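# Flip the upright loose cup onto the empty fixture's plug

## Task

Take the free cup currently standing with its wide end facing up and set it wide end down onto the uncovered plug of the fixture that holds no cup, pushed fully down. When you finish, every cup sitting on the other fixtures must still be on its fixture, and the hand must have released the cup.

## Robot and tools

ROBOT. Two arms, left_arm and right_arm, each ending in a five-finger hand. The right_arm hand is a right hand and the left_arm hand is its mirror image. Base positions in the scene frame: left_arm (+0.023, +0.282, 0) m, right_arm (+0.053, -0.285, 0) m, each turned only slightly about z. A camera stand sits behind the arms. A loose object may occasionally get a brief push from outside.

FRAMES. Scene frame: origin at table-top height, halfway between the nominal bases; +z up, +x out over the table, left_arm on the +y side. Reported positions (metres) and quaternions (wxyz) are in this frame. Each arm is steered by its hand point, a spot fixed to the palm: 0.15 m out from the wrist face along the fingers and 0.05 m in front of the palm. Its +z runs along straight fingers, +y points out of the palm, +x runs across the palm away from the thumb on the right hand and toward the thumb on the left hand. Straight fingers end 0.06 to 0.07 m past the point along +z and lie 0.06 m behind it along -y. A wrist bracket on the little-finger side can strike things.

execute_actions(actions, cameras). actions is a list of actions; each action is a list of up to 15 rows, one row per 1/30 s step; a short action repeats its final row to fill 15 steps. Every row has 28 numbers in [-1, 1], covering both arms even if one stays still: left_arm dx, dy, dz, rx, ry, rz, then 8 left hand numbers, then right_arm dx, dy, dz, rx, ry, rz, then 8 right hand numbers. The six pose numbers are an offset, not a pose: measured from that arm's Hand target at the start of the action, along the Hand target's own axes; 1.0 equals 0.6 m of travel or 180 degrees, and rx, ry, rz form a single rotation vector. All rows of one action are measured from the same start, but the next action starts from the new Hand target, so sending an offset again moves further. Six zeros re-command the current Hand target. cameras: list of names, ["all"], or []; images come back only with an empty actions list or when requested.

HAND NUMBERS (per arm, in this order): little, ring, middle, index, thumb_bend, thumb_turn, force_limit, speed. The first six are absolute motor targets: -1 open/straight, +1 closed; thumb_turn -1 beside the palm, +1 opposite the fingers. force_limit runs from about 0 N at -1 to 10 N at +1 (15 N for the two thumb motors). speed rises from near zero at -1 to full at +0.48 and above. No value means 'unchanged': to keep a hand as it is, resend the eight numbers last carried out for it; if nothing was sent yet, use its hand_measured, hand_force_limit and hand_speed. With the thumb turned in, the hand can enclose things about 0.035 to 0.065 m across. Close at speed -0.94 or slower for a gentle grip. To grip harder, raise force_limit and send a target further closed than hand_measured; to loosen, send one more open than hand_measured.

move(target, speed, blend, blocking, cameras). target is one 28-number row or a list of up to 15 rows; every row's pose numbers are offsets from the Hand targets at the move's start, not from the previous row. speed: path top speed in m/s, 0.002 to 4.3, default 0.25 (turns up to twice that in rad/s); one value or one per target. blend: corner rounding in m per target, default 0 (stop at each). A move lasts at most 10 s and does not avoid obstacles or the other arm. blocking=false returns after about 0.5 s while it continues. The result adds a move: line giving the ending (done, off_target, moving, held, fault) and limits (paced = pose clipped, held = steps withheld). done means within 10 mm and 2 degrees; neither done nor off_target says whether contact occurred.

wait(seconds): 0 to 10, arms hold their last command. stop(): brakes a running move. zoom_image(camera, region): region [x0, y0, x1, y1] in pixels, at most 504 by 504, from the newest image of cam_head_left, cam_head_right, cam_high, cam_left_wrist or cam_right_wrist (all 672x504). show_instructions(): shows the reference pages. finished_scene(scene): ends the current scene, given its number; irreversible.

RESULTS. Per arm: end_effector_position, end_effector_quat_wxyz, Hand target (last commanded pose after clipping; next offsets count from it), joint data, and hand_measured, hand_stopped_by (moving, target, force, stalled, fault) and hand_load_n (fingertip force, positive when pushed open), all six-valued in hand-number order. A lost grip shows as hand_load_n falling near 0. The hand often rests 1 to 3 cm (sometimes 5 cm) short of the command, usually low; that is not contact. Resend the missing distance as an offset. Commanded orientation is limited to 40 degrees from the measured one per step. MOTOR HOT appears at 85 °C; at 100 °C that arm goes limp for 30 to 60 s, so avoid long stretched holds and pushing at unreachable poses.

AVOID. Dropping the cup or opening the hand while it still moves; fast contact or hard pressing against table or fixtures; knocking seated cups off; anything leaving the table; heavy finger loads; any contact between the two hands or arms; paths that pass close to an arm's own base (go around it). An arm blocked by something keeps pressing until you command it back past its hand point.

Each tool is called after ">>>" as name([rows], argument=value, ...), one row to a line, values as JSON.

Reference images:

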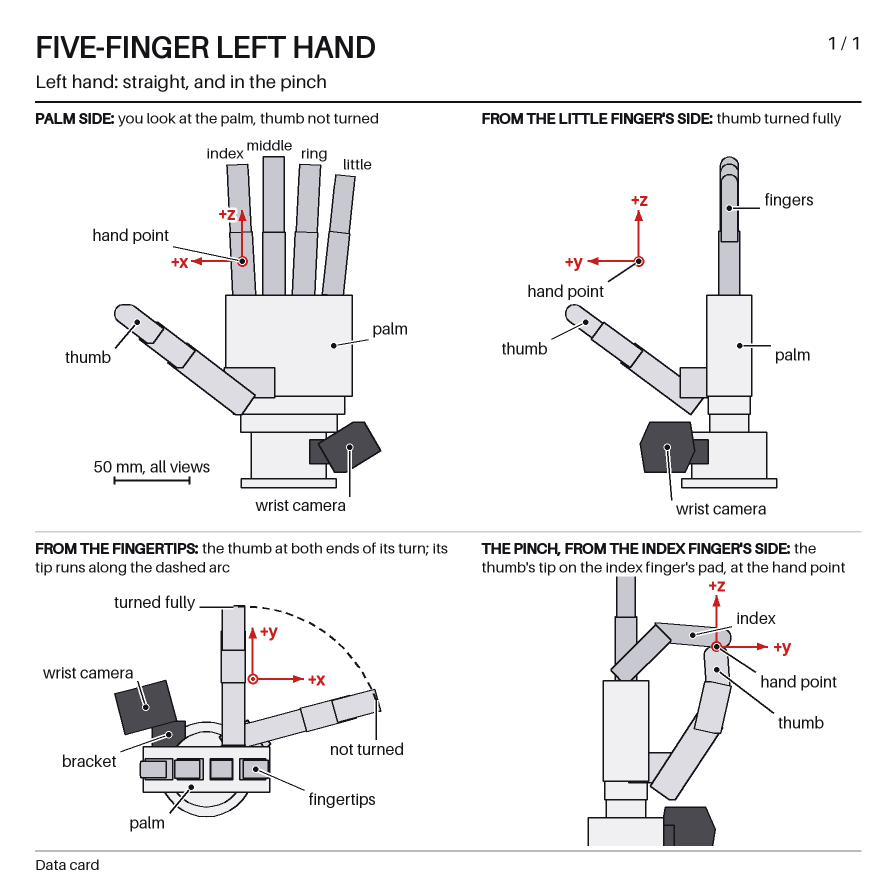

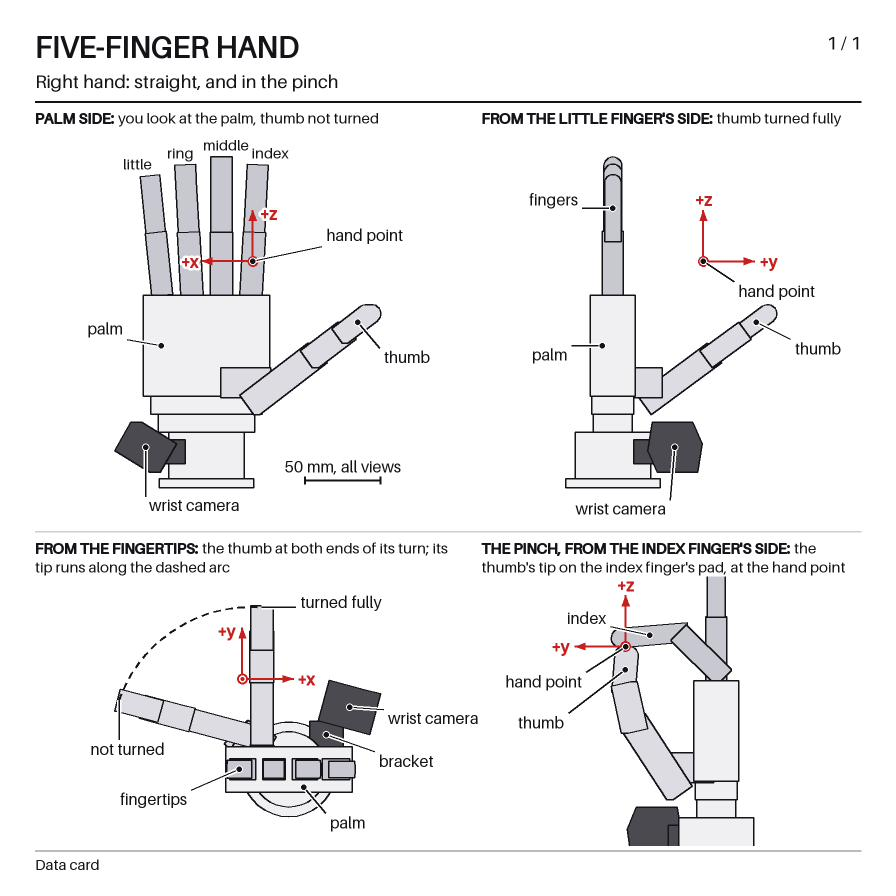

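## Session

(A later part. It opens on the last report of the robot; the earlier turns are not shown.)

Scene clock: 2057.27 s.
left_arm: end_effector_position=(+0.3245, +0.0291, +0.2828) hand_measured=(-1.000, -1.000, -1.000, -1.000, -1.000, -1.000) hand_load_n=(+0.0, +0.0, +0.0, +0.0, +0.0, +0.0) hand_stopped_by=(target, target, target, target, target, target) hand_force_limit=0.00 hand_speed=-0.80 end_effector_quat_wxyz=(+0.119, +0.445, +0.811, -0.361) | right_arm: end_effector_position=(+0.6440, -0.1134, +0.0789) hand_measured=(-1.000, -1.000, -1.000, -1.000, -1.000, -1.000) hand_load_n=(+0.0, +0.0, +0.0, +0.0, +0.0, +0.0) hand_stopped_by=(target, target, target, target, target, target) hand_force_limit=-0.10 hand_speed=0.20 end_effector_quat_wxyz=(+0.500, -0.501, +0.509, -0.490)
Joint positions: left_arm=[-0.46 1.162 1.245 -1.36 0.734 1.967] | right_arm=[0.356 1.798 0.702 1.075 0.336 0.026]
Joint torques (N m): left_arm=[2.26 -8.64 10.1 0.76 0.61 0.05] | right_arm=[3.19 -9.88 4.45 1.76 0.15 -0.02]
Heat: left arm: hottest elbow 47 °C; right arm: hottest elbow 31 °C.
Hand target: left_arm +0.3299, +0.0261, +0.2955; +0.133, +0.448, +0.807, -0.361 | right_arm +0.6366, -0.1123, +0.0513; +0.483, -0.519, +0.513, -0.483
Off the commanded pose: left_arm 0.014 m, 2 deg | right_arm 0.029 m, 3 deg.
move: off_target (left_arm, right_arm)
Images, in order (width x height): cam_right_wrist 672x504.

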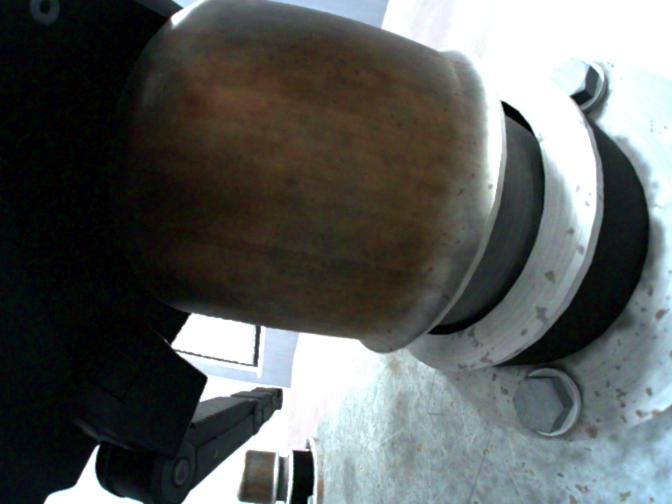

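>>> move(target=[0,0,0,0,0,0,-1,-1,-1,-1,-1,-1,0,-0.8,0,0.0,0.002,-0.06,0,0.0,-1,-1,-1,-1,-1,-1,-0.1,0.2], speed=0.06, cameras=["cam_right_wrist"])

Scene clock: 2065.10 s.
left_arm: end_effector_position=(+0.3245, +0.0291, +0.2828) hand_measured=(-1.000, -1.000, -1.000, -1.000, -1.000, -1.000) hand_load_n=(+0.0, +0.0, +0.0, -0.5, +0.0, +0.0) hand_stopped_by=(target, target, target, target, target, target) hand_force_limit=0.00 hand_speed=-0.80 end_effector_quat_wxyz=(+0.119, +0.445, +0.811, -0.361) | right_arm: end_effector_position=(+0.6398, -0.1114, +0.0745) hand_measured=(-1.000, -1.000, -1.000, -1.000, -1.000, -1.000) hand_load_n=(+0.0, -0.5, +0.0, -0.5, +0.0, +0.0) hand_stopped_by=(target, target, target, target, target, target) hand_force_limit=-0.10 hand_speed=0.20 end_effector_quat_wxyz=(-0.448, +0.550, -0.543, +0.450)
Joint positions: left_arm=[-0.46 1.162 1.245 -1.36 0.734 1.967] | right_arm=[0.355 1.699 0.749 0.744 0.326 0.059]
Joint torques (N m): left_arm=[2.26 -9.17 10.14 0.69 0.62 0.05] | right_arm=[2.2 -10.34 7.04 0.2 -0.29 0.23]
Heat: left arm: hottest elbow 47 °C; right arm: hottest elbow 31 °C.
Hand target: left_arm +0.3299, +0.0261, +0.2955; +0.133, +0.448, +0.807, -0.361 | right_arm +0.6378, -0.1125, +0.0512; -0.432, +0.562, -0.557, +0.433
Off the commanded pose: left_arm 0.014 m, 2 deg | right_arm 0.023 m, 3 deg.
move: off_target (left_arm, right_arm)
Images, in order (width x height): cam_right_wrist 672x504.

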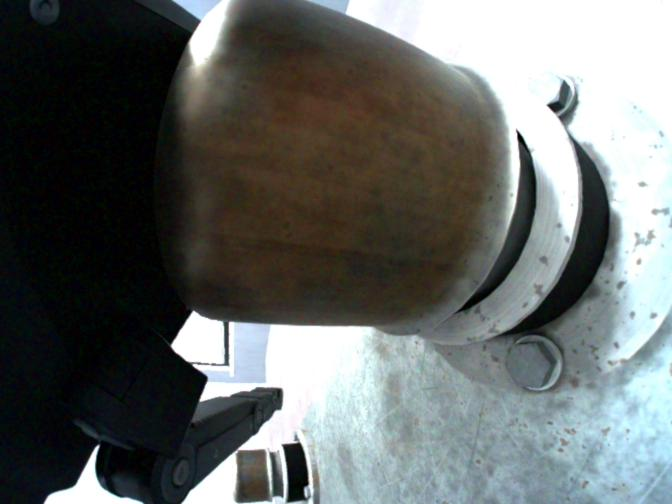

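>>> move(target=[0,0,0,0,0,0,-1,-1,-1,-1,-1,-1,0,-0.8,0,0.01,0.002,0.03,0,0.05,-1,-1,-1,-1,-1,-1,-0.1,0.2], speed=0.06, cameras=["cam_right_wrist"])

Scene clock: 2073.53 s.
left_arm: end_effector_position=(+0.3245, +0.0291, +0.2828) hand_measured=(-1.000, -1.000, -1.000, -1.000, -1.000, -1.000) hand_load_n=(+0.0, +0.0, +0.0, +0.0, +0.0, +0.0) hand_stopped_by=(target, target, target, target, target, target) hand_force_limit=0.00 hand_speed=-0.80 end_effector_quat_wxyz=(+0.119, +0.445, +0.811, -0.361) | right_arm: end_effector_position=(+0.6461, -0.1065, +0.0851) hand_measured=(-1.000, -1.000, -1.000, -1.000, -1.000, -1.000) hand_load_n=(+0.0, +0.0, +0.0, +0.0, +0.0, +0.0) hand_stopped_by=(target, target, target, target, target, target) hand_force_limit=-0.10 hand_speed=0.20 end_effector_quat_wxyz=(+0.512, -0.484, +0.556, -0.441)
Joint positions: left_arm=[-0.46 1.162 1.245 -1.36 0.734 1.967] | right_arm=[0.348 1.751 0.723 0.936 0.324 0.172]
Joint torques (N m): left_arm=[2.37 -8.7 10.04 0.65 0.62 0.02] | right_arm=[2.08 -8.64 4.36 1.29 0.01 0.37]
Heat: left arm: hottest elbow 47 °C; right arm: hottest elbow 31 °C.
Hand target: left_arm +0.3299, +0.0261, +0.2955; +0.133, +0.448, +0.807, -0.361 | right_arm +0.6375, -0.1124, +0.0451; +0.491, -0.496, +0.578, -0.424
Off the commanded pose: left_arm 0.014 m, 2 deg | right_arm 0.041 m, 4 deg.
move: off_target (left_arm, right_arm)
Images, in order (width x height): cam_right_wrist 672x504.

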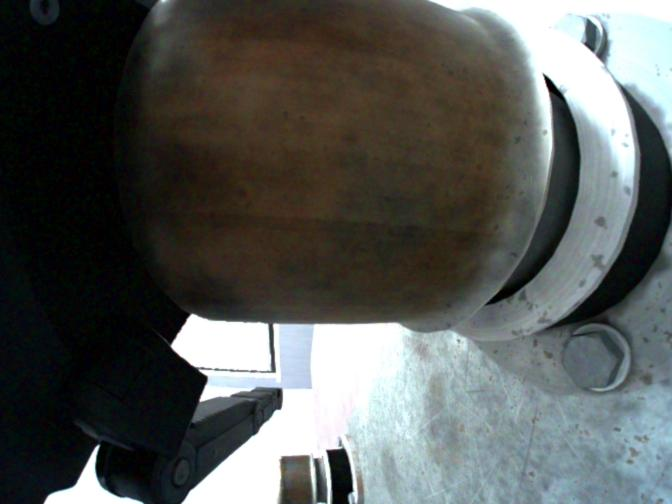

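>>> move([
  [0,0,0,0,0,0,-1,-1,-1,-1,-1,-1,0,-0.8,0,0.0,0.0,-0.05,0,-0.05,-1,-1,-1,-1,-1,-1,-0.1,0.2],
  [0,0,0,0,0,0,-1,-1,-1,-1,-1,-1,0,-0.8,0,0.0,0.0,0.0,0,-0.08,-1,-1,-1,-1,-1,-1,-0.1,0.2],
  [0,0,0,0,0,0,-1,-1,-1,-1,-1,-1,0,-0.8,0,0.0,0.0,0.0,0,-0.05,-1,-1,-1,-1,-1,-1,-0.1,0.2],
], speed=0.06, cameras=["cam_right_wrist", "cam_high"])

>>> zoom_image(camera="cam_high", region=[290, 210, 440, 360])

Scene clock: 2088.23 s.
left_arm: end_effector_position=(+0.3245, +0.0291, +0.2828) hand_measured=(-1.000, -1.000, -1.000, -1.000, -1.000, -1.000) hand_load_n=(+0.5, +0.0, +0.0, +0.0, +0.0, +0.0) hand_stopped_by=(target, target, target, target, target, target) hand_force_limit=0.00 hand_speed=-0.80 end_effector_quat_wxyz=(+0.119, +0.445, +0.811, -0.361) | right_arm: end_effector_position=(+0.6455, -0.1107, +0.0761) hand_measured=(-1.000, -1.000, -1.000, -1.000, -1.000, -1.000) hand_load_n=(+0.0, +0.0, +0.0, +0.0, -0.5, +0.0) hand_stopped_by=(target, target, target, target, target, target) hand_force_limit=-0.10 hand_speed=0.20 end_effector_quat_wxyz=(-0.470, +0.527, -0.525, +0.476)
Joint positions: left_arm=[-0.46 1.162 1.245 -1.36 0.734 1.967] | right_arm=[0.362 1.752 0.733 0.906 0.347 0.031]
Joint torques (N m): left_arm=[2.14 -9.29 10.17 0.66 0.61 0.05] | right_arm=[2.49 -9.64 4.71 1.66 -0.19 0.29]
Heat: left arm: hottest elbow 47 °C; right arm: hottest elbow 31 °C.
Hand target: left_arm +0.3299, +0.0261, +0.2955; +0.133, +0.448, +0.807, -0.361 | right_arm +0.6374, -0.1124, +0.0450; -0.456, +0.540, -0.537, +0.461
Off the commanded pose: left_arm 0.014 m, 2 deg | right_arm 0.032 m, 3 deg.
move: off_target (left_arm, right_arm)
Images, in order (width x height): cam_high 672x504, cam_right_wrist 672x504.

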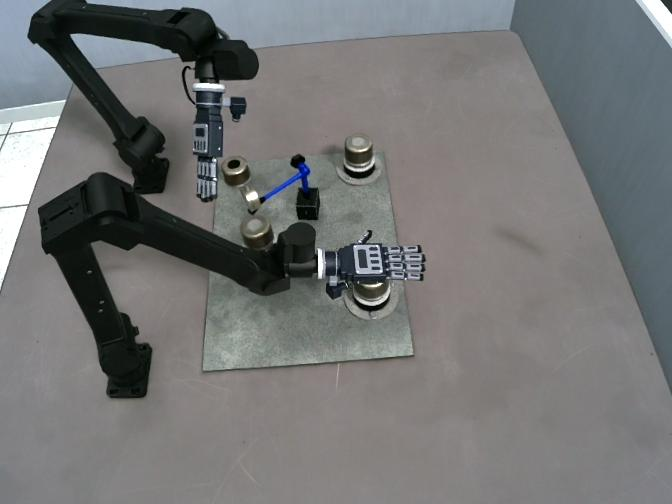

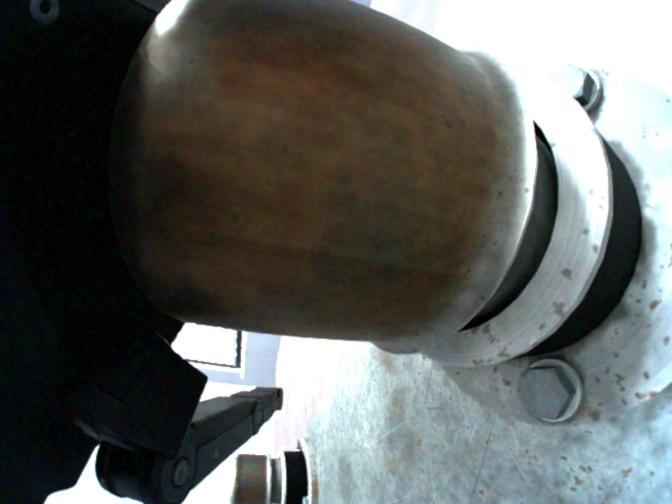

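Scaled by 3.360.

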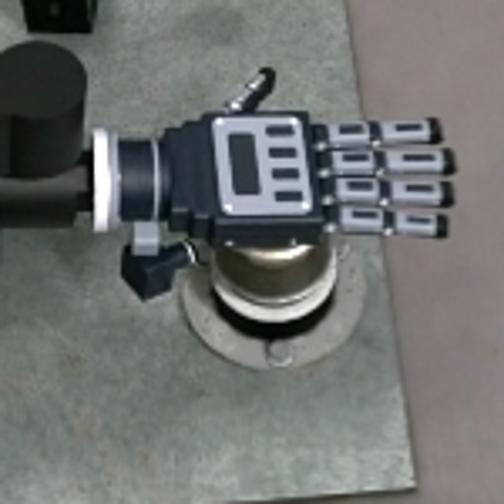

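>>> zoom_image(camera="cam_high", region=[310, 110, 410, 210])

>>> zoom_image(camera="cam_right_wrist", region=[210, 430, 330, 504])

Scaled by 5.040.

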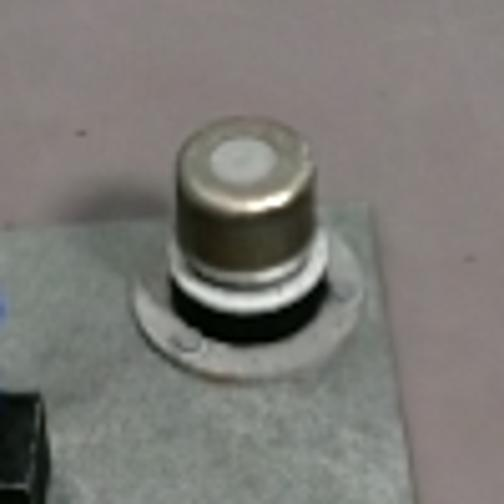

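Scaled by 4.200 from the camera's 672x504 image, which has a finer 960x720 frame.

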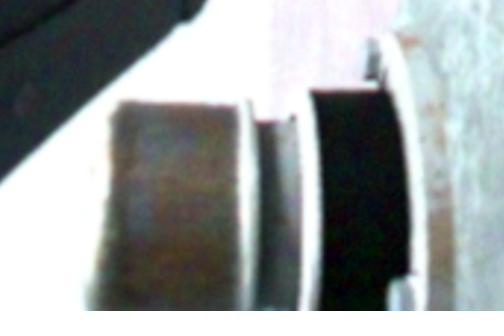

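>>> move(target=[0,0,0,0,0,0,-1,-1,-1,-1,-1,-1,0,-0.8,0.0,-0.26,-0.06,0.05,0,0.03,-1,-1,-1,-1,-1,-1,-0.1,0.2], speed=0.12, cameras=["cam_right_wrist", "cam_high", "cam_head_left"])

>>> zoom_image(camera="cam_right_wrist", region=[400, 100, 650, 350])

>>> zoom_image(camera="cam_high", region=[310, 210, 430, 330])

Scene clock: 2129.77 s.
left_arm: end_effector_position=(+0.3245, +0.0291, +0.2828) hand_measured=(-1.000, -1.000, -1.000, -1.000, -1.000, -1.000) hand_load_n=(+0.0, +0.0, -0.5, +0.0, +0.0, +0.0) hand_stopped_by=(target, target, target, target, target, target) hand_force_limit=0.00 hand_speed=-0.80 end_effector_quat_wxyz=(+0.119, +0.445, +0.811, -0.361) | right_arm: end_effector_position=(+0.6206, -0.1184, +0.1852) hand_measured=(-1.000, -1.000, -1.000, -1.000, -1.000, -1.000) hand_load_n=(+0.0, +0.0, +0.0, +0.0, +0.0, +0.0) hand_stopped_by=(target, target, target, target, target, target) hand_force_limit=-0.10 hand_speed=0.20 end_effector_quat_wxyz=(+0.503, -0.489, +0.526, -0.480)
Joint positions: left_arm=[-0.46 1.162 1.245 -1.36 0.734 1.967] | right_arm=[0.364 1.458 0.702 0.722 0.359 0.071]
Joint torques (N m): left_arm=[2.14 -9.11 10.09 0.7 0.61 0.04] | right_arm=[3.19 -11.16 9.88 1.46 0.14 0.22]
Heat: left arm: hottest elbow 47 °C; right arm: hottest elbow 30 °C.
Hand target: left_arm +0.3299, +0.0261, +0.2955; +0.133, +0.448, +0.807, -0.361 | right_arm +0.6269, -0.1112, +0.2047; +0.518, -0.476, +0.524, -0.479
Off the commanded pose: left_arm 0.014 m, 2 deg | right_arm 0.022 m, 2 deg.
move: off_target (left_arm, right_arm)
Images, in order (width x height): cam_head_left 672x504, cam_high 672x504, cam_right_wrist 672x504.

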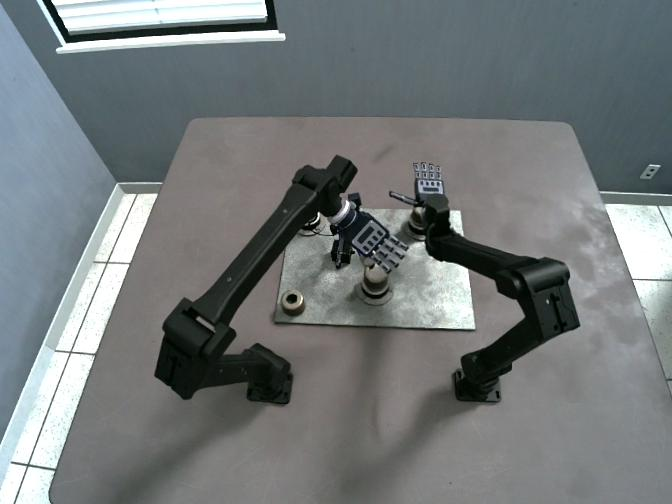

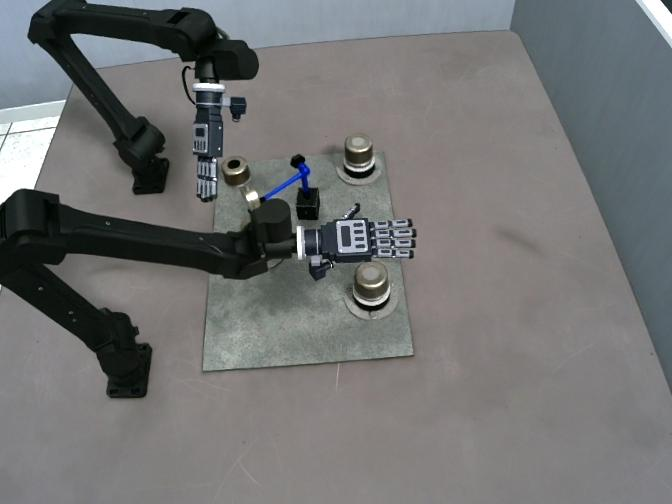

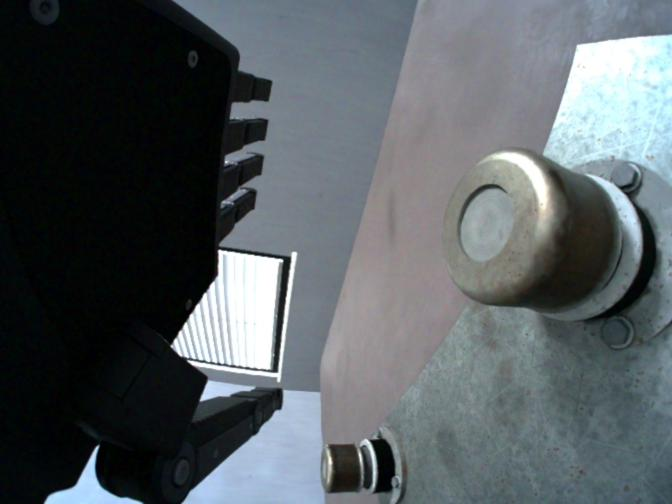

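Scaled by 2.016 from the camera's 672x504 image, which has a finer 960x720 frame.

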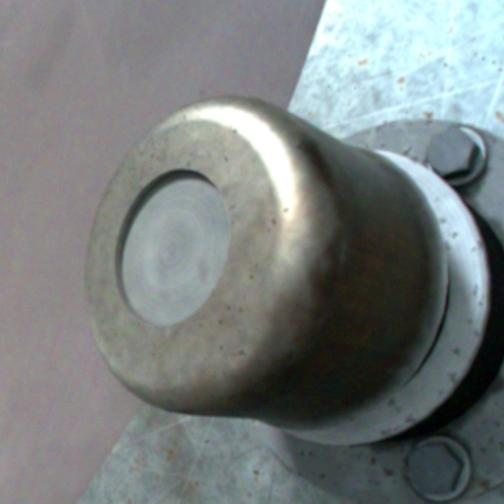

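Scaled by 4.200.

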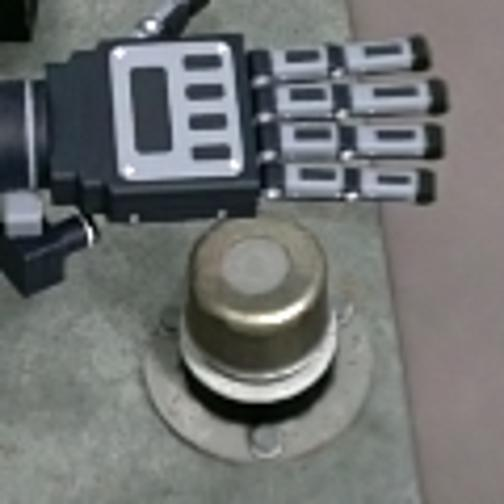

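>>> finished_scene(scene=1)

The scene is finished: the task was done.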